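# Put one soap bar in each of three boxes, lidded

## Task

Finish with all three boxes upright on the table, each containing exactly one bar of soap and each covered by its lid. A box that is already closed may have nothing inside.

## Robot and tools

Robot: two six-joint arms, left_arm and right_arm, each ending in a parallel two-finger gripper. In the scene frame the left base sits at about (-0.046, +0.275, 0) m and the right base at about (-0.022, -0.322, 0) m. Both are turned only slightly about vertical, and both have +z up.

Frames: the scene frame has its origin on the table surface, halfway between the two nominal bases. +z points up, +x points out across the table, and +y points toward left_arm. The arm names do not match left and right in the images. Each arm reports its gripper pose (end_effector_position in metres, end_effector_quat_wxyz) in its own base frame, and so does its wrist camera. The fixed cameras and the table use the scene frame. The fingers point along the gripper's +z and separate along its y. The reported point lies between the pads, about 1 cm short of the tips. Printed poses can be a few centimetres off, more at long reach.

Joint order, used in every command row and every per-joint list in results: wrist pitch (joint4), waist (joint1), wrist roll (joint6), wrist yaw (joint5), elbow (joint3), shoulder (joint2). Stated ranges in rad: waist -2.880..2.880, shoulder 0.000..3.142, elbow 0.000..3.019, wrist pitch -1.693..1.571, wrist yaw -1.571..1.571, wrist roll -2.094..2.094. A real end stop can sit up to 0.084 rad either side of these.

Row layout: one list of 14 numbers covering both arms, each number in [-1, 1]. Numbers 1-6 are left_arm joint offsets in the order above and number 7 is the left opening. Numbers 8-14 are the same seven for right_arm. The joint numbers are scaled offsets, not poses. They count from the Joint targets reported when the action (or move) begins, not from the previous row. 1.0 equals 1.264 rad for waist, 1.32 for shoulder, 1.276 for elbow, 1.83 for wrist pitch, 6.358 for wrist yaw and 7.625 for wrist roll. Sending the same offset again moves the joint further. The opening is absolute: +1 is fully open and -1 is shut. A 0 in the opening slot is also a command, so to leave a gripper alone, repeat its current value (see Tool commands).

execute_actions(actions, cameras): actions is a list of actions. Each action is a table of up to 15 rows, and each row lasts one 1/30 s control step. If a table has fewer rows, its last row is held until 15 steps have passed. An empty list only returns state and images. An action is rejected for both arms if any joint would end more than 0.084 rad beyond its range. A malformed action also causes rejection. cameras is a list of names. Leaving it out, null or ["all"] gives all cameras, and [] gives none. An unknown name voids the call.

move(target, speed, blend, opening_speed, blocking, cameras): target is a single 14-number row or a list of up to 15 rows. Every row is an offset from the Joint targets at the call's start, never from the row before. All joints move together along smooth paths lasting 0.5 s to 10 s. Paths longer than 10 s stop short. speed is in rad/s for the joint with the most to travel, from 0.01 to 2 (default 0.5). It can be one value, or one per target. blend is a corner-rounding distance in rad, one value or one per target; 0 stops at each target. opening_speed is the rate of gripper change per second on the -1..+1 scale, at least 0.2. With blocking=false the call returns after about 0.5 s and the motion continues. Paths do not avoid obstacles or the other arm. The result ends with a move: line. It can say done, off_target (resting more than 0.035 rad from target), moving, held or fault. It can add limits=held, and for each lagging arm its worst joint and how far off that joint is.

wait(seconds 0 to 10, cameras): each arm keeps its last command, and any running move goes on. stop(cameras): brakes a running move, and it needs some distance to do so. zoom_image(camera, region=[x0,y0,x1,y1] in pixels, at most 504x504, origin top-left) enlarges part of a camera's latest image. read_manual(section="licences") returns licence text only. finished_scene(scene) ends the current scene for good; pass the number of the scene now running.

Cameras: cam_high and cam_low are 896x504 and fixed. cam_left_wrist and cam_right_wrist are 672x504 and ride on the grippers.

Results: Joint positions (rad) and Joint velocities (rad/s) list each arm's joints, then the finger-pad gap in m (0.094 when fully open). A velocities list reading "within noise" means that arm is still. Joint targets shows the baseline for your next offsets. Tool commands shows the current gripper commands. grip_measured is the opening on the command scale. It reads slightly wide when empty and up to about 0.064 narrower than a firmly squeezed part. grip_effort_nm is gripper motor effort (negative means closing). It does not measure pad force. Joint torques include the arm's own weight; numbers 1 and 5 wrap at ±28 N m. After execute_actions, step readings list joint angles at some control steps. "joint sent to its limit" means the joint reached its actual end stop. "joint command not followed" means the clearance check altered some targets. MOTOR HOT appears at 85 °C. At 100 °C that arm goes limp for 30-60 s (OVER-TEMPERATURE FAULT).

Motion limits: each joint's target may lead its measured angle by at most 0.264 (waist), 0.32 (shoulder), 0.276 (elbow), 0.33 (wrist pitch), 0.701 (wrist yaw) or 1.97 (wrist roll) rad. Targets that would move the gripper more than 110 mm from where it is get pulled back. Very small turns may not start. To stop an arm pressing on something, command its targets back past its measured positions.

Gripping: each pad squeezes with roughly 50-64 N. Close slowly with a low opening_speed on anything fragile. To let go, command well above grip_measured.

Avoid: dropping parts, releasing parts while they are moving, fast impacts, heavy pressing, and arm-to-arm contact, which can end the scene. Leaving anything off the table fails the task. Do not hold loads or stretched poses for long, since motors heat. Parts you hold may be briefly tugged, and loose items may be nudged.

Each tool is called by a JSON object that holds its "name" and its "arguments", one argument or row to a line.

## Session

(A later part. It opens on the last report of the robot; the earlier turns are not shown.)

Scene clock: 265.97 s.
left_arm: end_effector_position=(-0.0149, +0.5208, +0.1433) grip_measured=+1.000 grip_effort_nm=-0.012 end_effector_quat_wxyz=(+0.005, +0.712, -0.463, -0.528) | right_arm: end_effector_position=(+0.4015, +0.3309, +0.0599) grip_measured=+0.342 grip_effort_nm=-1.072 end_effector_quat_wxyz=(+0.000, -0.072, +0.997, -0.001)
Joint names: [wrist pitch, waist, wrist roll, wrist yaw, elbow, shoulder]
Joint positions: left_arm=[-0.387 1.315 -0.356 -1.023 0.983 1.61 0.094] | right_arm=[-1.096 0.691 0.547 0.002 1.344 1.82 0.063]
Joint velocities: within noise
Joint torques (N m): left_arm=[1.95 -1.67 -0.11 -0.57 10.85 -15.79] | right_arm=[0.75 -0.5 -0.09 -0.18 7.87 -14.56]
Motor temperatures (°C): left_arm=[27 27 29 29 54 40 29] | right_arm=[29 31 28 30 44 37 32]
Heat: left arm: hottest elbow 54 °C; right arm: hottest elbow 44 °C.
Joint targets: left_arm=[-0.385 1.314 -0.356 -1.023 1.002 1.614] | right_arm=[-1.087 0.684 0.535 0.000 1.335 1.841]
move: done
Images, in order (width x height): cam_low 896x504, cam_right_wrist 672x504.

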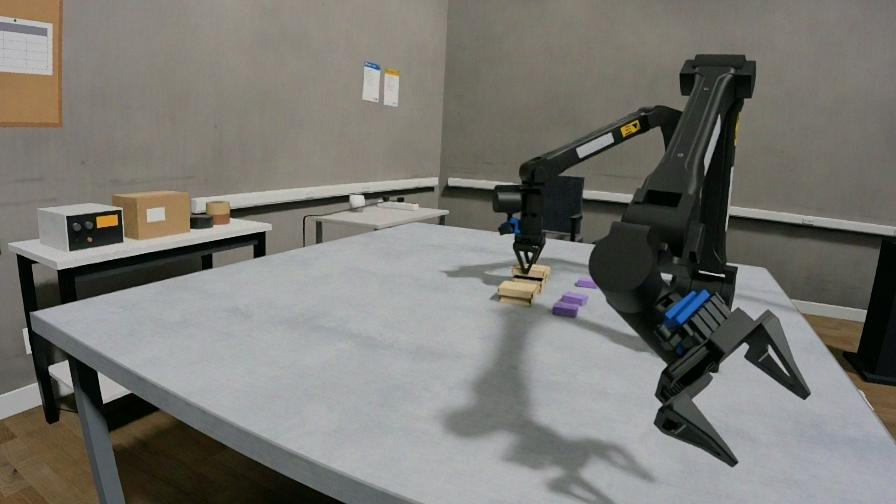

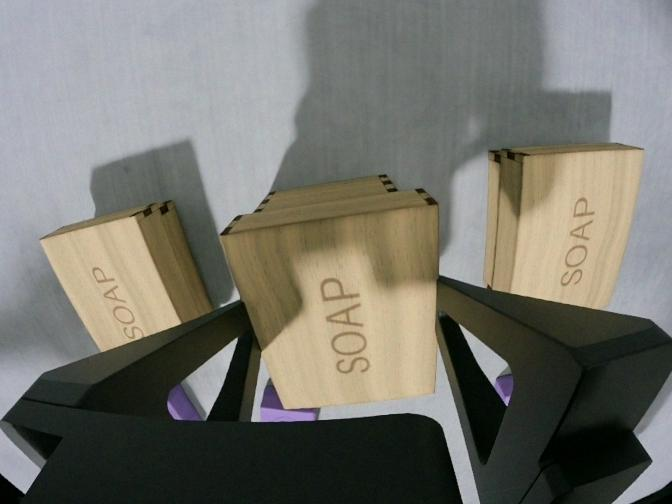

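{"name": "move", "arguments": {
  "target": [0,0,0,0,0,0,1,0.0349,0,0,0,-0.0222,0.0303,0.2],
  "speed": 0.06,
  "cameras": ["cam_low","cam_right_wrist"]
}}

{"name": "zoom_image", "arguments": {
  "camera": "cam_right_wrist",
  "region": [200, 120, 470, 270]
}}

{"name": "zoom_image", "arguments": {
  "camera": "cam_low",
  "region": [500, 250, 555, 295]
}}

Scene clock: 294.93 s.
left_arm: end_effector_position=(-0.0149, +0.5208, +0.1433) grip_measured=+1.000 grip_effort_nm=-0.002 end_effector_quat_wxyz=(+0.005, +0.712, -0.463, -0.528) | right_arm: end_effector_position=(+0.4025, +0.3323, +0.0350) grip_measured=+0.341 grip_effort_nm=-1.077 end_effector_quat_wxyz=(+0.000, -0.072, +0.997, +0.001)
Joint names: [wrist pitch, waist, wrist roll, wrist yaw, elbow, shoulder]
Joint positions: left_arm=[-0.387 1.315 -0.356 -1.023 0.983 1.61 0.094] | right_arm=[-1.036 0.691 0.547 -0.001 1.32 1.854 0.063]
Joint velocities: within noise
Joint torques (N m): left_arm=[1.96 -1.61 -0.11 -0.57 10.85 -15.85] | right_arm=[0.83 -0.44 -0.1 -0.08 7.27 -14.51]
Motor temperatures (°C): left_arm=[27 27 29 29 54 39 29] | right_arm=[29 31 28 30 44 35 33]
Heat: left arm: hottest elbow 54 °C; right arm: hottest elbow 44 °C.
Joint targets: left_arm=[-0.385 1.314 -0.356 -1.023 1.002 1.614] | right_arm=[-1.023 0.684 0.535 0.000 1.307 1.882]
move: done
Images, in order (width x height): cam_low 896x504, cam_right_wrist 672x504.

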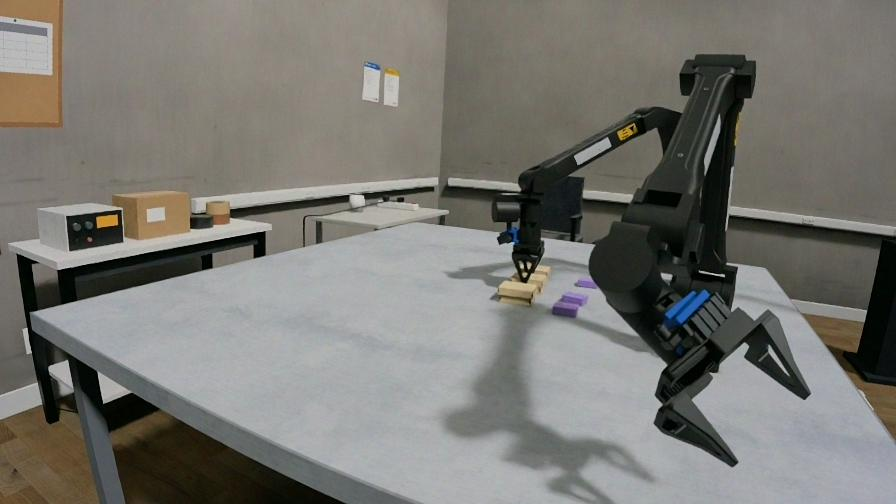

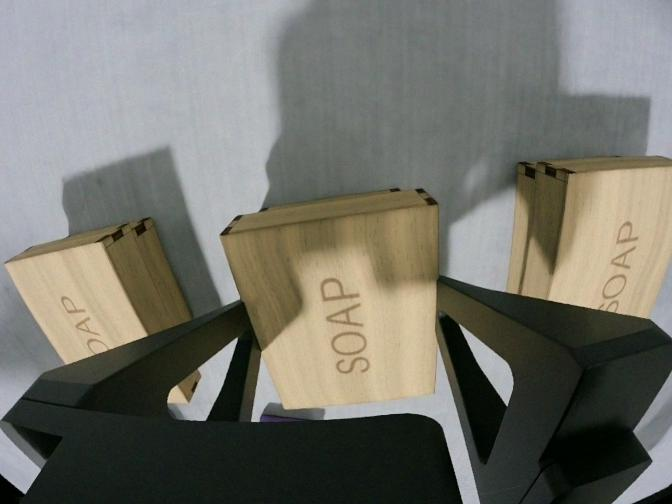

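Scaled by 1.867 from the camera's 672x504 image, which has a finer 960x720 frame.

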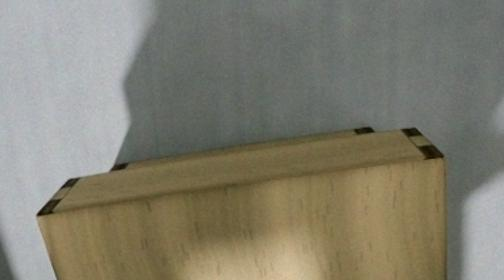

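Scaled by 9.164 from the camera's 896x504 image, which has a finer 1280x720 frame.

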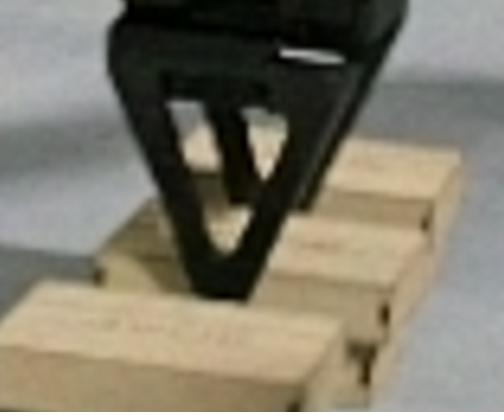

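{"name": "move", "arguments": {
  "target": [0,0,0,0,0,0,1,0,0,0,0,0,-0.006,0.7],
  "opening_speed": 0.4,
  "cameras": []
}}

{"name": "move", "arguments": {
  "target": [
    [0,0,0,0,0,0,1,-0.0694,0,0,0,0.0901,-0.0667,0.7],
    [0,0,0,0,0,0,1,-0.1978,0.1397,0.0164,0,0.3629,0.0348,0.7]
  ],
  "speed": [0.12,0.4],
  "blend": 0.02,
  "cameras": ["cam_low","cam_right_wrist"]
}}

{"name": "zoom_image", "arguments": {
  "camera": "cam_right_wrist",
  "region": [200, 100, 500, 330]
}}

{"name": "zoom_image", "arguments": {
  "camera": "cam_low",
  "region": [480, 250, 600, 320]
}}

Scene clock: 315.80 s.
left_arm: end_effector_position=(-0.0149, +0.5208, +0.1433) grip_measured=+1.000 grip_effort_nm=-0.012 end_effector_quat_wxyz=(+0.005, +0.712, -0.463, -0.528) | right_arm: end_effector_position=(+0.4032, +0.3329, +0.0350) grip_measured=+0.697 grip_effort_nm=0.061 end_effector_quat_wxyz=(+0.002, -0.072, +0.997, +0.002)
Joint names: [wrist pitch, waist, wrist roll, wrist yaw, elbow, shoulder]
Joint positions: left_arm=[-0.387 1.315 -0.356 -1.023 0.983 1.61 0.094] | right_arm=[-1.032 0.691 0.547 -0.001 1.32 1.854 0.08]
Joint velocities: within noise
Joint torques (N m): left_arm=[1.95 -1.61 -0.11 -0.57 10.84 -15.85] | right_arm=[0.72 -0.5 -0.09 -0.08 7.27 -15.27]
Motor temperatures (°C): left_arm=[27 27 29 29 54 39 29] | right_arm=[29 31 28 30 45 36 32]
Heat: left arm: hottest elbow 54 °C; right arm: hottest elbow 45 °C.
Joint targets: left_arm=[-0.385 1.314 -0.356 -1.023 1.002 1.614] | right_arm=[-1.023 0.684 0.535 0.000 1.307 1.874]
move: done
No camera images: "cameras" was empty.

Scene clock: 318.43 s.
left_arm: end_effector_position=(-0.0149, +0.5208, +0.1433) grip_measured=+1.000 grip_effort_nm=-0.007 end_effector_quat_wxyz=(+0.005, +0.712, -0.463, -0.528) | right_arm: end_effector_position=(+0.3817, +0.4432, +0.1540) grip_measured=+0.698 grip_effort_nm=0.046 end_effector_quat_wxyz=(+0.005, -0.107, +0.994, +0.005)
Joint names: [wrist pitch, waist, wrist roll, wrist yaw, elbow, shoulder]
Joint positions: left_arm=[-0.387 1.315 -0.356 -1.023 0.983 1.61 0.094] | right_arm=[-1.378 0.861 0.646 0 1.712 1.892 0.08]
Joint velocities: within noise
Joint torques (N m): left_arm=[1.96 -1.67 -0.11 -0.57 10.85 -15.79] | right_arm=[0.1 0.15 0.15 -0.09 14.43 -16.5]
Motor temperatures (°C): left_arm=[27 27 29 29 54 39 29] | right_arm=[29 31 28 30 46 36 32]
Heat: left arm: hottest elbow 54 °C; right arm: hottest elbow 46 °C.
Joint targets: left_arm=[-0.385 1.314 -0.356 -1.023 1.002 1.614] | right_arm=[-1.385 0.861 0.660 0.000 1.769 1.920]
move: off_target (right_arm); right_arm: the elbow is farthest, 0.058 rad from its target
Images, in order (width x height): cam_low 896x504, cam_right_wrist 672x504.

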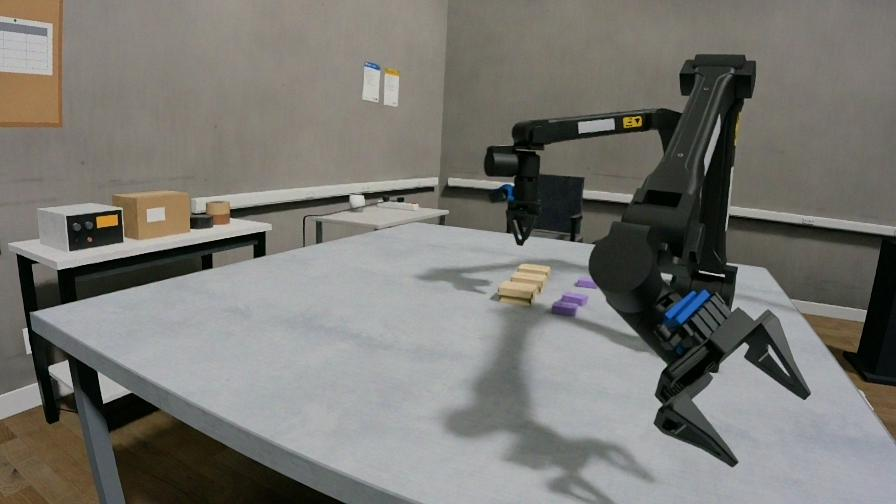

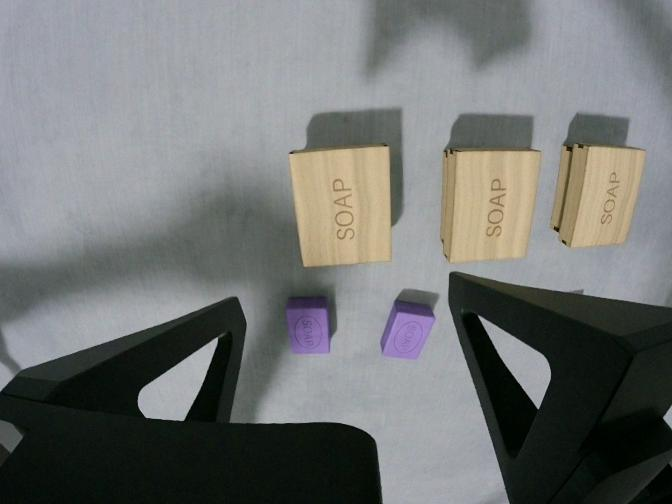

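Scaled by 1.680 from the camera's 672x504 image, which has a finer 960x720 frame.

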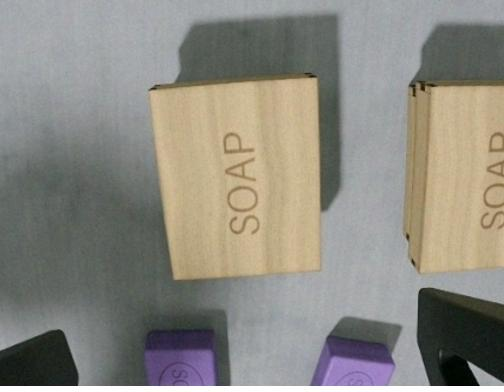

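Scaled by 4.200 from the camera's 896x504 image, which has a finer 1280x720 frame.

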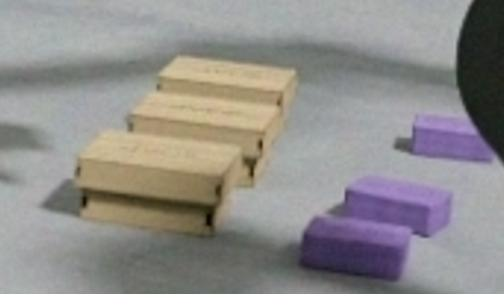

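{"name": "move", "arguments": {
  "target": [
    [0,0,0,0,0,0,1,0,-0.0079,0.0085,0,0,0,0.7],
    [0,0,0,0,0,0,1,0.0754,-0.0079,0.0085,0,-0.1089,0.0424,0.7],
    [0,0,0,0,0,0,1,0.1454,-0.0079,0.0085,0,-0.1646,0.0852,0.7],
    [0,0,0,0,0,0,1,0.1454,-0.0079,0.0085,0,-0.1646,0.0852,0.2]
  ],
  "speed": [0.4,0.3,0.15,0.2],
  "blend": [0.02,0.02,0,0],
  "opening_speed": 0.4,
  "cameras": ["cam_low","cam_right_wrist"]
}}

{"name": "zoom_image", "arguments": {
  "camera": "cam_right_wrist",
  "region": [200, 120, 470, 270]
}}

{"name": "zoom_image", "arguments": {
  "camera": "cam_low",
  "region": [490, 265, 545, 310]
}}

Scene clock: 365.93 s.
left_arm: end_effector_position=(-0.0149, +0.5208, +0.1433) grip_measured=+1.000 grip_effort_nm=-0.012 end_effector_quat_wxyz=(+0.005, +0.712, -0.463, -0.528) | right_arm: end_effector_position=(+0.3863, +0.4458, +0.0358) grip_measured=+0.365 grip_effort_nm=-1.072 end_effector_quat_wxyz=(+0.000, -0.073, +0.997, +0.001)
Joint names: [wrist pitch, waist, wrist roll, wrist yaw, elbow, shoulder]
Joint positions: left_arm=[-0.387 1.315 -0.356 -1.023 0.983 1.61 0.094] | right_arm=[-1.128 0.857 0.712 0 1.568 2.009 0.064]
Joint velocities: within noise
Joint torques (N m): left_arm=[1.95 -1.67 -0.11 -0.57 10.85 -15.85] | right_arm=[0.7 -0.5 0.13 -0.09 8.06 -17.61]
Motor temperatures (°C): left_arm=[27 27 29 29 54 39 29] | right_arm=[29 31 28 30 56 38 31]
Heat: left arm: hottest elbow 54 °C; right arm: hottest elbow 56 °C.
Joint targets: left_arm=[-0.385 1.314 -0.356 -1.023 1.002 1.614] | right_arm=[-1.119 0.851 0.725 0.000 1.559 2.032]
move: done
Images, in order (width x height): cam_low 896x504, cam_right_wrist 672x504.

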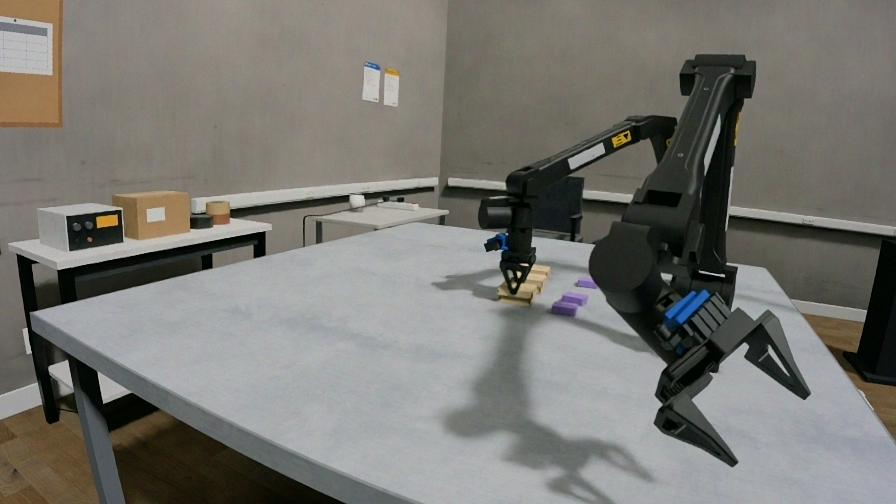

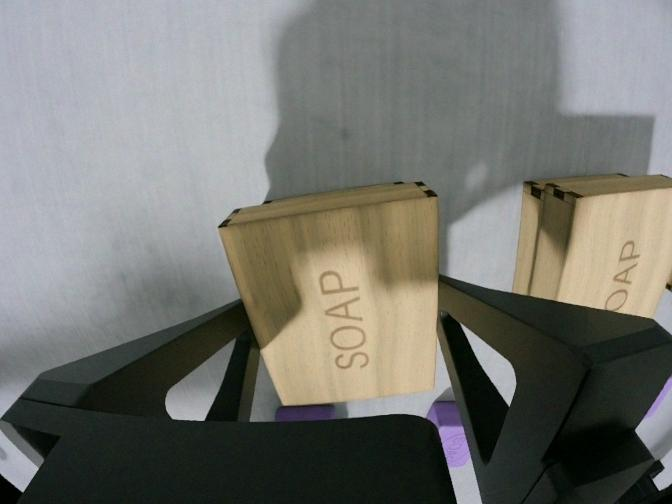

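Scaled by 1.867 from the camera's 672x504 image, which has a finer 960x720 frame.

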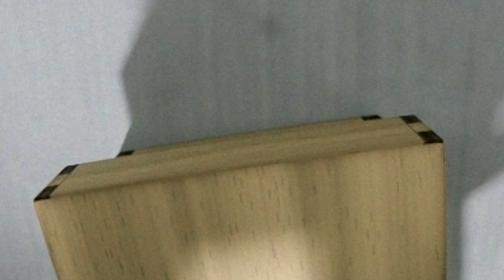

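Scaled by 9.164 from the camera's 896x504 image, which has a finer 1280x720 frame.

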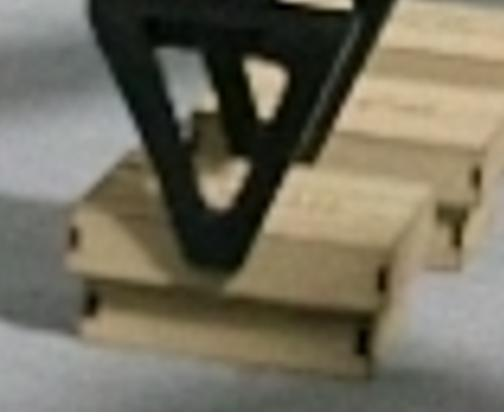

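{"name": "move", "arguments": {
  "target": [
    [0,0,0,0,0,0,1,-0.0415,0,0,0,0.0713,-0.047,0.2],
    [0,0,0,0,0,0,1,-0.129,0,0,0,0.1528,-0.0894,0.2],
    [0,0,0,0,0,0,1,-0.0934,0.1005,0.0146,0,-0.0658,-0.2098,0.2]
  ],
  "speed": [0.1,0.25,0.35],
  "blend": 0.02,
  "cameras": ["cam_right_wrist"]
}}

Scene clock: 378.07 s.
left_arm: end_effector_position=(-0.0149, +0.5208, +0.1433) grip_measured=+1.000 grip_effort_nm=-0.007 end_effector_quat_wxyz=(+0.005, +0.712, -0.463, -0.528) | right_arm: end_effector_position=(+0.2964, +0.4361, +0.1350) grip_measured=+0.365 grip_effort_nm=-1.072 end_effector_quat_wxyz=(-0.004, -0.076, +0.997, -0.005)
Joint names: [wrist pitch, waist, wrist roll, wrist yaw, elbow, shoulder]
Joint positions: left_arm=[-0.387 1.315 -0.356 -1.023 0.983 1.61 0.094] | right_arm=[-1.299 0.975 0.822 0 1.487 1.771 0.064]
Joint velocities: within noise
Joint torques (N m): left_arm=[1.95 -1.61 -0.11 -0.57 10.86 -15.79] | right_arm=[0.66 0.38 0.13 -0.09 8.38 -17.85]
Motor temperatures (°C): left_arm=[27 27 29 29 53 39 29] | right_arm=[29 31 28 30 52 39 32]
Heat: left arm: hottest elbow 53 °C; right arm: hottest elbow 52 °C.
Joint targets: left_arm=[-0.385 1.314 -0.356 -1.023 1.002 1.614] | right_arm=[-1.290 0.978 0.836 0.000 1.475 1.755]
move: done
Images, in order (width x height): cam_right_wrist 672x504.

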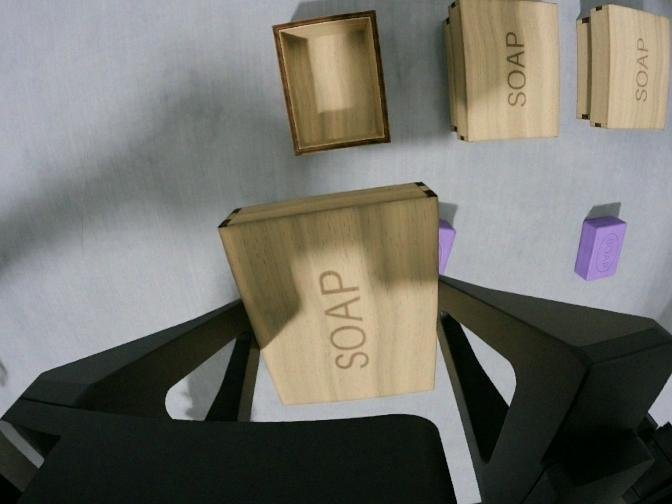

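{"name": "move", "arguments": {
  "target": [
    [0,0,0,0,0,0,1,-0.0929,0,0,0,0.482,0.3106,0.2],
    [0,0,0,0,0,0,1,0.0071,0,0,0,0.3417,0.3576,0.2],
    [0,0,0,0,0,0,1,0.0388,0,0,0,0.3174,0.378,0.2]
  ],
  "speed": [0.4,0.25,0.08],
  "blend": 0.02,
  "cameras": ["cam_low","cam_right_wrist"]
}}

{"name": "zoom_image", "arguments": {
  "camera": "cam_low",
  "region": [440, 250, 560, 320]
}}

Scene clock: 412.43 s.
left_arm: end_effector_position=(-0.0149, +0.5208, +0.1433) grip_measured=+1.000 grip_effort_nm=-0.007 end_effector_quat_wxyz=(+0.005, +0.712, -0.463, -0.528) | right_arm: end_effector_position=(+0.3760, +0.5533, +0.0180) grip_measured=+0.365 grip_effort_nm=-1.082 end_effector_quat_wxyz=(+0.002, -0.075, +0.997, +0.003)
Joint names: [wrist pitch, waist, wrist roll, wrist yaw, elbow, shoulder]
Joint positions: left_arm=[-0.387 1.315 -0.356 -1.023 0.983 1.61 0.094] | right_arm=[-1.228 0.975 0.823 0 1.891 2.226 0.064]
Joint velocities: within noise
Joint torques (N m): left_arm=[1.95 -1.61 -0.11 -0.57 10.85 -15.85] | right_arm=[0.77 0.38 0.13 -0.08 8.36 -20.25]
Motor temperatures (°C): left_arm=[27 27 29 29 53 39 29] | right_arm=[29 31 28 30 49 39 32]
Heat: left arm: hottest elbow 53 °C; right arm: hottest elbow 49 °C.
Joint targets: left_arm=[-0.385 1.314 -0.356 -1.023 1.002 1.614] | right_arm=[-1.219 0.978 0.836 0.000 1.881 2.254]
move: done
Images, in order (width x height): cam_low 896x504, cam_right_wrist 672x504.

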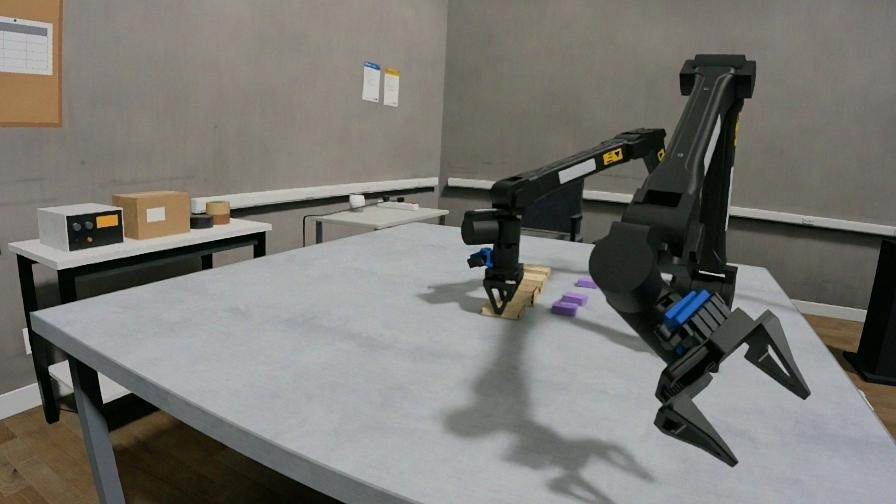

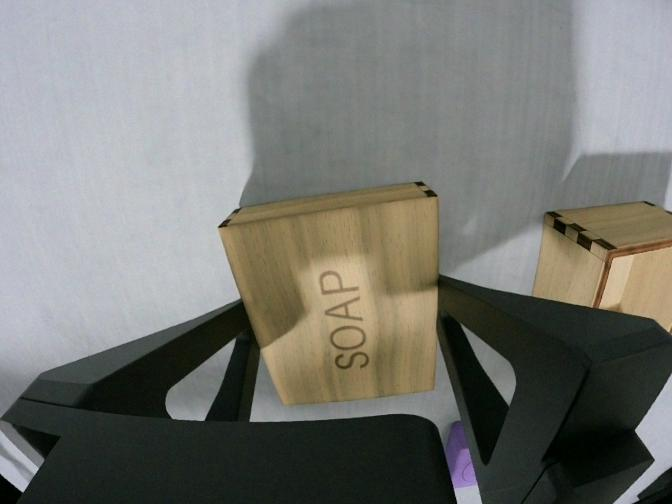

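Scaled by 4.200 from the camera's 896x504 image, which has a finer 1280x720 frame.

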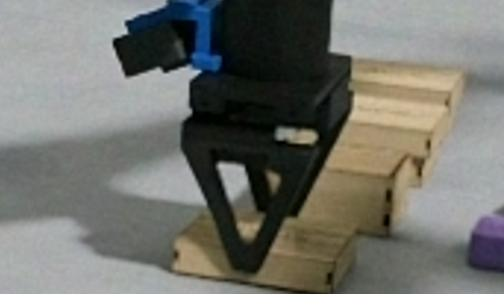

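{"name": "move", "arguments": {
  "target": [0,0,0,0,0,0,1,0.002,0,0,0,0,0.012,0.2],
  "speed": 0.05,
  "cameras": ["cam_low"]
}}

{"name": "zoom_image", "arguments": {
  "camera": "cam_low",
  "region": [440, 250, 560, 320]
}}

Scene clock: 419.77 s.
left_arm: end_effector_position=(-0.0149, +0.5208, +0.1433) grip_measured=+1.000 grip_effort_nm=-0.012 end_effector_quat_wxyz=(+0.005, +0.712, -0.463, -0.528) | right_arm: end_effector_position=(+0.3761, +0.5534, +0.0160) grip_measured=+0.365 grip_effort_nm=-1.067 end_effector_quat_wxyz=(+0.002, -0.075, +0.997, +0.003)
Joint names: [wrist pitch, waist, wrist roll, wrist yaw, elbow, shoulder]
Joint positions: left_arm=[-0.387 1.315 -0.356 -1.023 0.983 1.61 0.094] | right_arm=[-1.226 0.975 0.823 0 1.891 2.229 0.064]
Joint velocities: within noise
Joint torques (N m): left_arm=[1.95 -1.55 -0.11 -0.57 10.85 -15.85] | right_arm=[0.76 0.38 0.13 -0.09 8.36 -19.25]
Motor temperatures (°C): left_arm=[27 27 29 29 53 39 29] | right_arm=[29 31 28 30 48 38 32]
Heat: left arm: hottest elbow 53 °C; right arm: hottest elbow 48 °C.
Joint targets: left_arm=[-0.385 1.314 -0.356 -1.023 1.002 1.614] | right_arm=[-1.215 0.978 0.836 0.000 1.881 2.270]
move: off_target (right_arm); right_arm: the shoulder is farthest, 0.041 rad from its target
Images, in order (width x height): cam_low 896x504.

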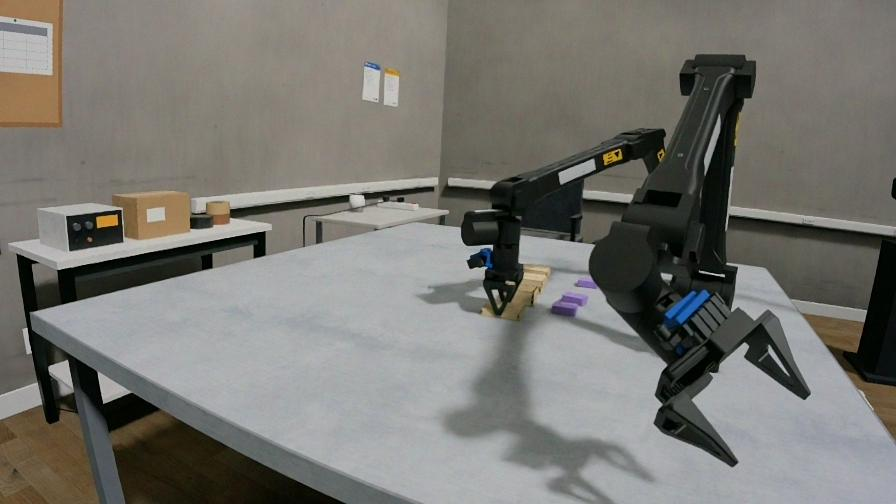

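Scaled by 4.200 from the camera's 896x504 image, which has a finer 1280x720 frame.

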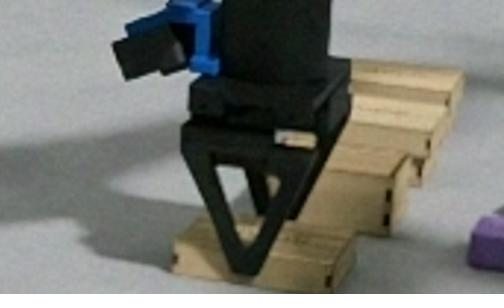

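{"name": "move", "arguments": {
  "target": [0,0,0,0,0,0,1,0,0,0,0,0,-0.009,0.7],
  "opening_speed": 0.4,
  "cameras": []
}}

{"name": "move", "arguments": {
  "target": [
    [0,0,0,0,0,0,1,-0.0776,0,0,0,0.1034,-0.0659,0.7],
    [0,0,0,0,0,0,1,-0.0574,0.0411,0,0,-0.2735,-0.347,0.7]
  ],
  "speed": [0.12,0.4],
  "blend": 0.02,
  "cameras": ["cam_low","cam_right_wrist"]
}}

{"name": "zoom_image", "arguments": {
  "camera": "cam_right_wrist",
  "region": [200, 230, 500, 420]
}}

Scene clock: 439.80 s.
left_arm: end_effector_position=(-0.0149, +0.5208, +0.1433) grip_measured=+1.000 grip_effort_nm=-0.007 end_effector_quat_wxyz=(+0.005, +0.712, -0.463, -0.528) | right_arm: end_effector_position=(+0.3763, +0.5538, +0.0158) grip_measured=+0.697 grip_effort_nm=0.046 end_effector_quat_wxyz=(+0.002, -0.075, +0.997, +0.003)
Joint names: [wrist pitch, waist, wrist roll, wrist yaw, elbow, shoulder]
Joint positions: left_arm=[-0.387 1.315 -0.356 -1.023 0.983 1.61 0.094] | right_arm=[-1.224 0.975 0.823 0 1.891 2.229 0.08]
Joint velocities: within noise
Joint torques (N m): left_arm=[1.96 -1.67 -0.11 -0.57 10.85 -15.85] | right_arm=[0.68 0.38 0.13 -0.09 8.36 -20.25]
Motor temperatures (°C): left_arm=[27 27 29 29 53 39 29] | right_arm=[29 31 28 30 47 40 32]
Heat: left arm: hottest elbow 53 °C; right arm: hottest elbow 47 °C.
Joint targets: left_arm=[-0.385 1.314 -0.356 -1.023 1.002 1.614] | right_arm=[-1.215 0.978 0.836 0.000 1.881 2.258]
move: done
No camera images: "cameras" was empty.

Scene clock: 442.87 s.
left_arm: end_effector_position=(-0.0149, +0.5208, +0.1433) grip_measured=+1.000 grip_effort_nm=-0.007 end_effector_quat_wxyz=(+0.005, +0.712, -0.463, -0.528) | right_arm: end_effector_position=(+0.2811, +0.4607, +0.1363) grip_measured=+0.698 grip_effort_nm=0.042 end_effector_quat_wxyz=(-0.007, -0.100, +0.995, -0.010)
Joint names: [wrist pitch, waist, wrist roll, wrist yaw, elbow, shoulder]
Joint positions: left_arm=[-0.387 1.315 -0.356 -1.023 0.983 1.61 0.094] | right_arm=[-1.329 1.024 0.823 0 1.543 1.809 0.08]
Joint velocities: within noise
Joint torques (N m): left_arm=[1.95 -1.67 -0.11 -0.57 10.85 -15.85] | right_arm=[0.65 0.67 0.13 -0.09 8.38 -17.85]
Motor temperatures (°C): left_arm=[27 27 29 29 53 39 29] | right_arm=[29 31 28 30 47 40 32]
Heat: left arm: hottest elbow 53 °C; right arm: hottest elbow 47 °C.
Joint targets: left_arm=[-0.385 1.314 -0.356 -1.023 1.002 1.614] | right_arm=[-1.320 1.030 0.836 0.000 1.531 1.800]
move: done
Images, in order (width x height): cam_low 896x504, cam_right_wrist 672x504.

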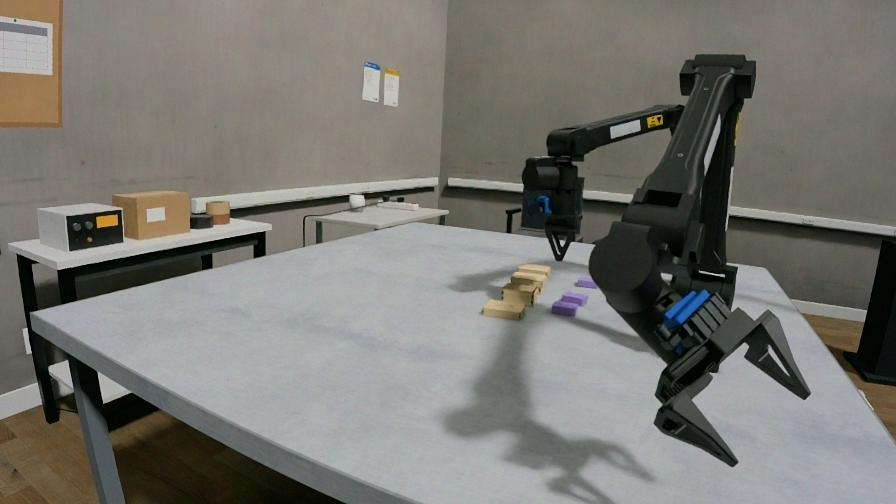

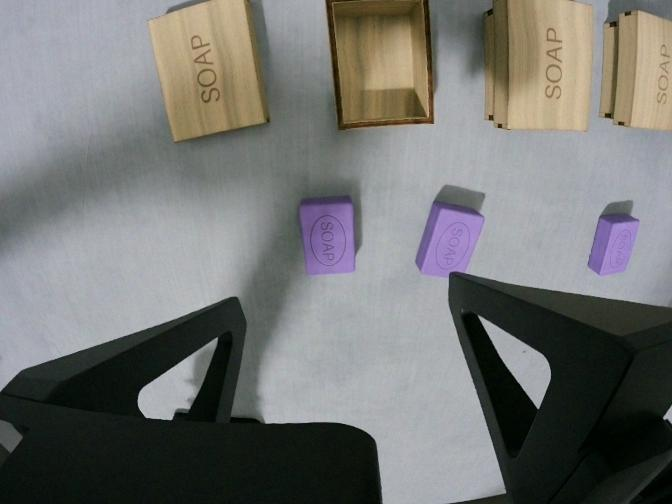

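Scaled by 1.680 from the camera's 672x504 image, which has a finer 960x720 frame.

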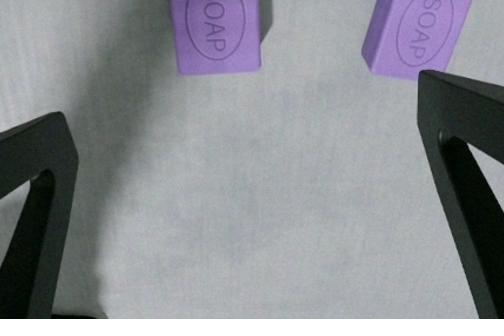

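{"name": "move", "arguments": {
  "target": [
    [0,0,0,0,0,0,1,0.0634,0.0309,0.014,0,-0.0556,0.0341,0.55],
    [0,0,0,0,0,0,1,0.159,0.0309,0.014,0,-0.1262,0.1015,0.55]
  ],
  "speed": [0.2,0.2],
  "blend": 0.02,
  "opening_speed": 1,
  "cameras": ["cam_right_wrist"]
}}

Scene clock: 543.07 s.
left_arm: end_effector_position=(-0.0149, +0.5208, +0.1433) grip_measured=+1.000 grip_effort_nm=-0.012 end_effector_quat_wxyz=(+0.005, +0.712, -0.463, -0.528) | right_arm: end_effector_position=(+0.2633, +0.4733, +0.0248) grip_measured=+0.552 grip_effort_nm=-0.139 end_effector_quat_wxyz=(+0.000, -0.067, +0.998, +0.000)
Joint names: [wrist pitch, waist, wrist roll, wrist yaw, elbow, shoulder]
Joint positions: left_arm=[-0.387 1.315 -0.356 -1.023 0.983 1.61 0.094] | right_arm=[-1.038 1.064 0.93 0 1.38 1.912 0.073]
Joint velocities: within noise
Joint torques (N m): left_arm=[1.95 -1.67 -0.11 -0.57 10.86 -15.79] | right_arm=[0.68 0.56 0.14 -0.08 7.62 -15.91]
Motor temperatures (°C): left_arm=[27 27 29 29 53 39 29] | right_arm=[29 31 28 30 46 39 30]
Heat: left arm: hottest elbow 53 °C; right arm: hottest elbow 46 °C.
Joint targets: left_arm=[-0.385 1.314 -0.356 -1.023 1.002 1.614] | right_arm=[-1.029 1.069 0.943 0.000 1.370 1.934]
move: done
Images, in order (width x height): cam_right_wrist 672x504.

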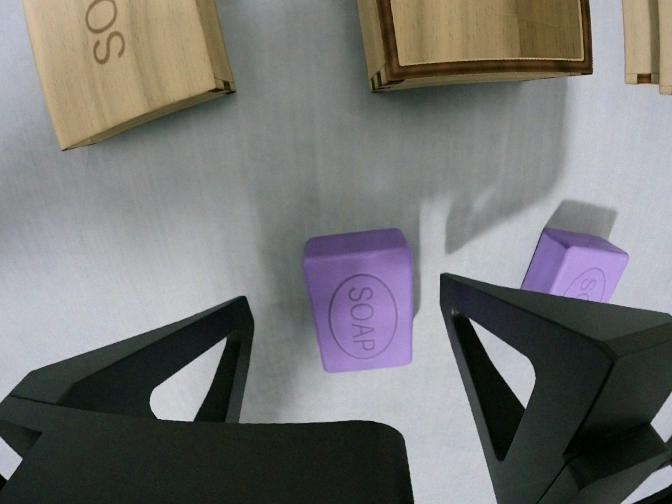

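{"name": "move", "arguments": {
  "target": [
    [0,0,0,0,0,0,1,0,0,0,0,0,0,-0.3],
    [0,0,0,0,0,0,1,-0.105,0,0,0,0.11,-0.079,-0.3]
  ],
  "speed": [0.2,0.25],
  "opening_speed": 0.4,
  "cameras": ["cam_right_wrist"]
}}

Scene clock: 560.00 s.
left_arm: end_effector_position=(-0.0149, +0.5208, +0.1433) grip_measured=+1.000 grip_effort_nm=-0.007 end_effector_quat_wxyz=(+0.005, +0.712, -0.463, -0.528) | right_arm: end_effector_position=(+0.2618, +0.4705, +0.0941) grip_measured=-0.251 grip_effort_nm=-1.077 end_effector_quat_wxyz=(-0.004, -0.067, +0.998, -0.006)
Joint names: [wrist pitch, waist, wrist roll, wrist yaw, elbow, shoulder]
Joint positions: left_arm=[-0.387 1.315 -0.356 -1.023 0.983 1.61 0.094] | right_arm=[-1.213 1.064 0.93 0 1.463 1.834 0.035]
Joint velocities: within noise
Joint torques (N m): left_arm=[1.96 -1.61 -0.11 -0.57 10.85 -15.79] | right_arm=[0.08 0.56 0.13 -0.08 13.04 -17.67]
Motor temperatures (°C): left_arm=[27 27 29 29 53 39 29] | right_arm=[29 31 28 30 46 38 31]
Heat: left arm: hottest elbow 53 °C; right arm: hottest elbow 46 °C.
Joint targets: left_arm=[-0.385 1.314 -0.356 -1.023 1.002 1.614] | right_arm=[-1.222 1.069 0.943 0.000 1.511 1.830]
move: off_target (right_arm); right_arm: the elbow is farthest, 0.048 rad from its target
Images, in order (width x height): cam_right_wrist 672x504.

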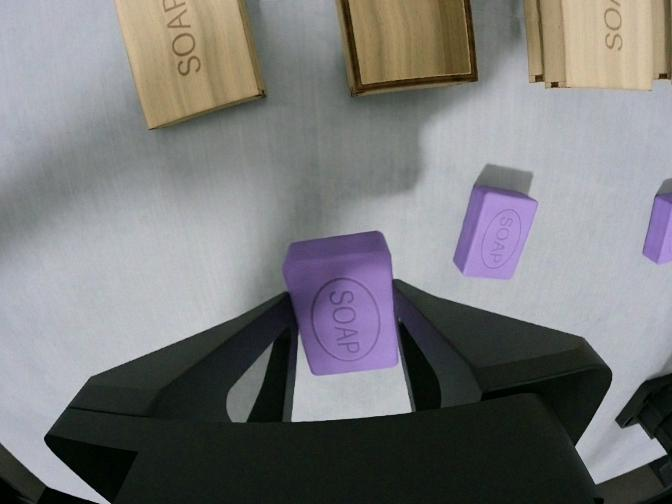

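{"name": "move", "arguments": {
  "target": [
    [0,0,0,0,0,0,1,-0.0536,-0.1685,-0.0323,0,0.1403,0.072,-0.3],
    [0,0,0,0,0,0,1,0.0016,-0.1685,-0.0323,0,0.0752,0.1121,-0.3]
  ],
  "speed": [0.25,0.2],
  "blend": 0.02,
  "cameras": ["cam_right_wrist"]
}}

Scene clock: 584.30 s.
left_arm: end_effector_position=(-0.0149, +0.5208, +0.1433) grip_measured=+1.000 grip_effort_nm=-0.012 end_effector_quat_wxyz=(+0.005, +0.712, -0.463, -0.528) | right_arm: end_effector_position=(+0.3863, +0.4436, +0.0825) grip_measured=-0.251 grip_effort_nm=-1.077 end_effector_quat_wxyz=(+0.001, -0.072, +0.997, +0.001)
Joint names: [wrist pitch, waist, wrist roll, wrist yaw, elbow, shoulder]
Joint positions: left_arm=[-0.387 1.315 -0.356 -1.023 0.983 1.61 0.094] | right_arm=[-1.228 0.855 0.71 0 1.617 1.957 0.035]
Joint velocities: within noise
Joint torques (N m): left_arm=[1.95 -1.61 -0.11 -0.57 10.86 -15.85] | right_arm=[0.75 0.15 -0.11 -0.09 8.36 -17.49]
Motor temperatures (°C): left_arm=[27 27 29 29 53 39 29] | right_arm=[29 31 28 30 48 37 32]
Heat: left arm: hottest elbow 53 °C; right arm: hottest elbow 48 °C.
Joint targets: left_arm=[-0.385 1.314 -0.356 -1.023 1.002 1.614] | right_arm=[-1.219 0.856 0.697 0.001 1.607 1.977]
move: done
Images, in order (width x height): cam_right_wrist 672x504.

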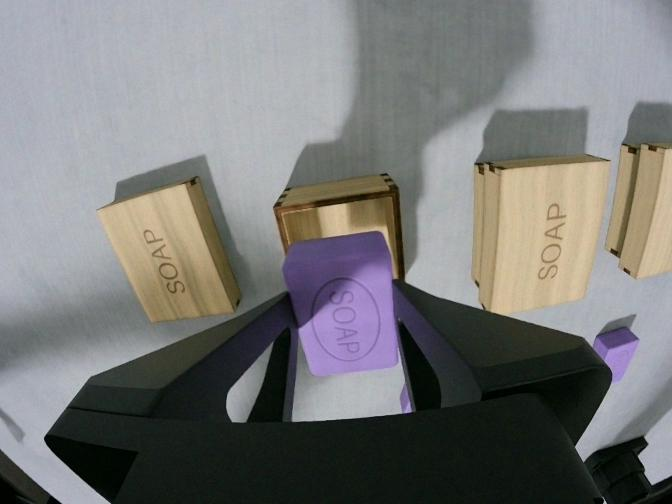

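{"name": "move", "arguments": {
  "target": [
    [0,0,0,0,0,0,1,0.0018,0.009,0,0,-0.0078,-0.005,-0.3],
    [0,0,0,0,0,0,1,0.0628,0.009,0,0,-0.058,0.0341,-0.3]
  ],
  "speed": [0.1,0.1],
  "cameras": ["cam_right_wrist"]
}}

Scene clock: 617.13 s.
left_arm: end_effector_position=(-0.0149, +0.5208, +0.1433) grip_measured=+1.000 grip_effort_nm=-0.007 end_effector_quat_wxyz=(+0.005, +0.712, -0.463, -0.528) | right_arm: end_effector_position=(+0.3809, +0.4425, +0.0325) grip_measured=-0.251 grip_effort_nm=-1.077 end_effector_quat_wxyz=(+0.000, -0.075, +0.997, +0.000)
Joint names: [wrist pitch, waist, wrist roll, wrist yaw, elbow, shoulder]
Joint positions: left_arm=[-0.387 1.315 -0.356 -1.023 0.983 1.61 0.094] | right_arm=[-1.113 0.861 0.71 0 1.542 1.999 0.035]
Joint velocities: within noise
Joint torques (N m): left_arm=[1.95 -1.61 -0.1 -0.57 10.86 -15.85] | right_arm=[0.73 0.67 -0.11 -0.1 7.98 -17.61]
Motor temperatures (°C): left_arm=[27 27 29 29 53 39 29] | right_arm=[29 31 28 30 49 39 32]
Heat: left arm: hottest elbow 53 °C; right arm: hottest elbow 49 °C.
Joint targets: left_arm=[-0.385 1.314 -0.356 -1.023 1.002 1.614] | right_arm=[-1.104 0.867 0.697 0.001 1.533 2.022]
move: done
Images, in order (width x height): cam_right_wrist 672x504.

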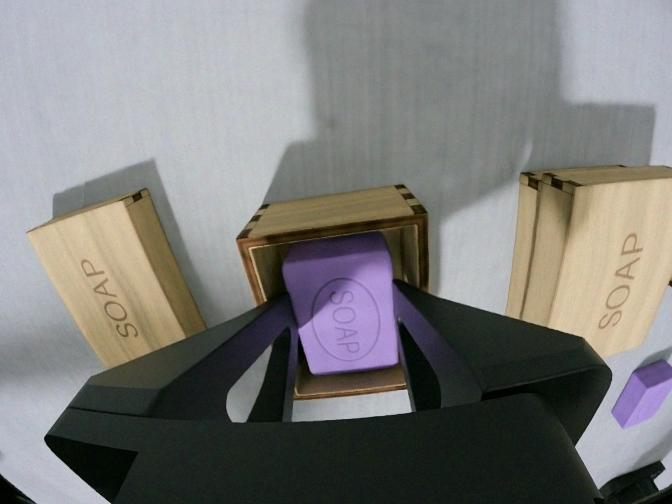

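{"name": "move", "arguments": {
  "target": [
    [0,0,0,0,0,0,1,0,0,0,0,0,0,-0.16],
    [0,0,0,0,0,0,1,-0.115,0,0,0,0.13,-0.073,-0.16]
  ],
  "speed": [0.2,0.2],
  "opening_speed": 0.3,
  "cameras": ["cam_right_wrist"]
}}

Scene clock: 626.83 s.
left_arm: end_effector_position=(-0.0149, +0.5208, +0.1433) grip_measured=+1.000 grip_effort_nm=-0.002 end_effector_quat_wxyz=(+0.005, +0.712, -0.463, -0.528) | right_arm: end_effector_position=(+0.3790, +0.4403, +0.1069) grip_measured=-0.162 grip_effort_nm=0.042 end_effector_quat_wxyz=(-0.007, -0.075, +0.997, -0.008)
Joint names: [wrist pitch, waist, wrist roll, wrist yaw, elbow, shoulder]
Joint positions: left_arm=[-0.387 1.315 -0.356 -1.023 0.983 1.61 0.094] | right_arm=[-1.306 0.861 0.71 0 1.648 1.934 0.039]
Joint velocities: within noise
Joint torques (N m): left_arm=[1.96 -1.61 -0.11 -0.57 10.85 -15.85] | right_arm=[0.12 0.67 -0.11 -0.1 13.61 -19.72]
Motor temperatures (°C): left_arm=[27 27 29 29 53 39 29] | right_arm=[29 31 28 30 48 39 32]
Heat: left arm: hottest elbow 53 °C; right arm: hottest elbow 48 °C.
Joint targets: left_arm=[-0.385 1.314 -0.356 -1.023 1.002 1.614] | right_arm=[-1.314 0.867 0.697 0.001 1.699 1.926]
move: off_target (right_arm); right_arm: the elbow is farthest, 0.051 rad from its target
Images, in order (width x height): cam_right_wrist 672x504.

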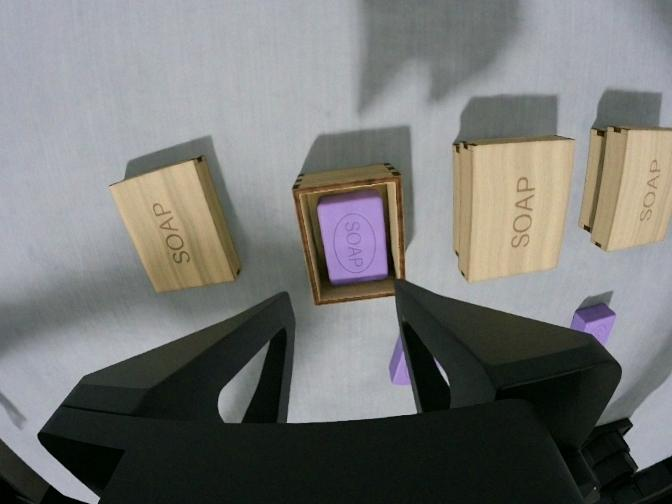

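{"name": "move", "arguments": {
  "target": [
    [0,0,0,0,0,0,1,-0.0437,0.0878,0.0182,0,0.2665,0.1697,0.7],
    [0,0,0,0,0,0,1,0.0541,0.0878,0.0182,0,0.1426,0.2515,0.7],
    [0,0,0,0,0,0,1,0.0541,0.0878,0.0182,0,0.1426,0.2515,0.2]
  ],
  "speed": [0.25,0.2,0.2],
  "opening_speed": 0.4,
  "cameras": ["cam_right_wrist"]
}}

{"name": "move", "arguments": {
  "target": [0,0,0,0,0,0,1,-0.0776,0,0,0,0.1035,-0.0659,0.2],
  "speed": 0.2,
  "cameras": ["cam_right_wrist"]
}}

Scene clock: 647.60 s.
left_arm: end_effector_position=(-0.0149, +0.5208, +0.1433) grip_measured=+1.000 grip_effort_nm=-0.007 end_effector_quat_wxyz=(+0.005, +0.712, -0.463, -0.528) | right_arm: end_effector_position=(+0.3748, +0.5532, +0.0103) grip_measured=+0.378 grip_effort_nm=-1.072 end_effector_quat_wxyz=(+0.000, -0.076, +0.997, +0.000)
Joint names: [wrist pitch, waist, wrist roll, wrist yaw, elbow, shoulder]
Joint positions: left_arm=[-0.387 1.315 -0.356 -1.023 0.983 1.61 0.094] | right_arm=[-1.223 0.976 0.823 -0.001 1.889 2.237 0.065]
Joint velocities: within noise
Joint torques (N m): left_arm=[1.96 -1.67 -0.11 -0.57 10.85 -15.79] | right_arm=[0.66 0.38 0.13 -0.05 8.43 -20.84]
Motor temperatures (°C): left_arm=[27 27 29 29 53 39 29] | right_arm=[29 31 28 30 49 40 31]
Heat: left arm: hottest elbow 53 °C; right arm: hottest elbow 49 °C.
Joint targets: left_arm=[-0.385 1.314 -0.356 -1.023 1.002 1.614] | right_arm=[-1.215 0.979 0.836 0.000 1.881 2.258]
move: done
Images, in order (width x height): cam_right_wrist 672x504.

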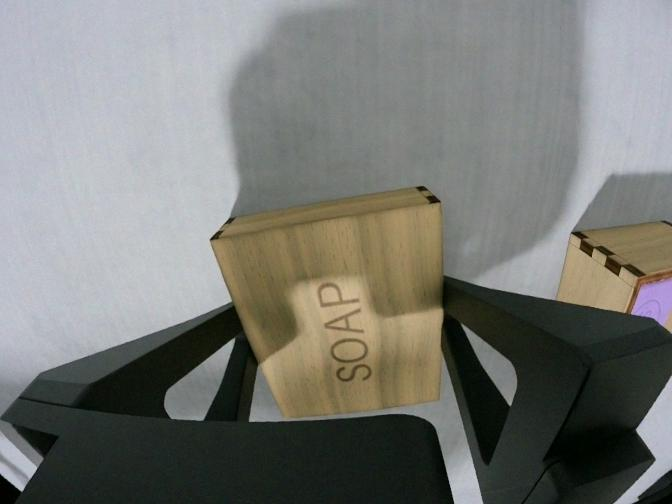

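Scene clock: 648.90 s.
left_arm: end_effector_position=(-0.0149, +0.5208, +0.1433) grip_measured=+1.000 grip_effort_nm=-0.007 end_effector_quat_wxyz=(+0.005, +0.712, -0.463, -0.528) | right_arm: end_effector_position=(+0.3753, +0.5539, +0.0789) grip_measured=+0.377 grip_effort_nm=-1.082 end_effector_quat_wxyz=(+0.003, -0.076, +0.997, +0.005)
Joint names: [wrist pitch, waist, wrist roll, wrist yaw, elbow, shoulder]
Joint positions: left_arm=[-0.387 1.315 -0.356 -1.023 0.983 1.61 0.094] | right_arm=[-1.349 0.976 0.823 -0.001 1.964 2.173 0.065]
Joint velocities: within noise
Joint torques (N m): left_arm=[1.96 -1.67 -0.11 -0.57 10.85 -15.79] | right_arm=[0.03 0.32 0.13 -0.05 13.65 -22.48]
Motor temperatures (°C): left_arm=[27 27 29 29 53 39 29] | right_arm=[29 31 28 30 49 40 31]
Heat: left arm: hottest elbow 53 °C; right arm: hottest elbow 49 °C.
Joint targets: left_arm=[-0.385 1.314 -0.356 -1.023 1.002 1.614] | right_arm=[-1.357 0.979 0.835 0.000 2.013 2.171]
move: off_target (right_arm); right_arm: the elbow is farthest, 0.049 rad from its target
Images, in order (width x height): cam_right_wrist 672x504.

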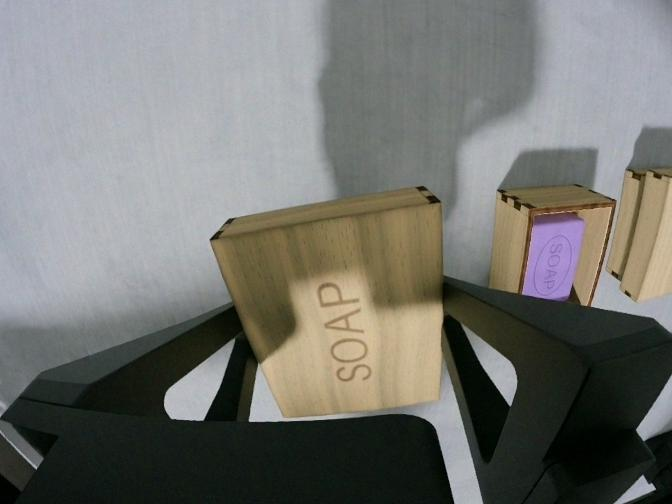

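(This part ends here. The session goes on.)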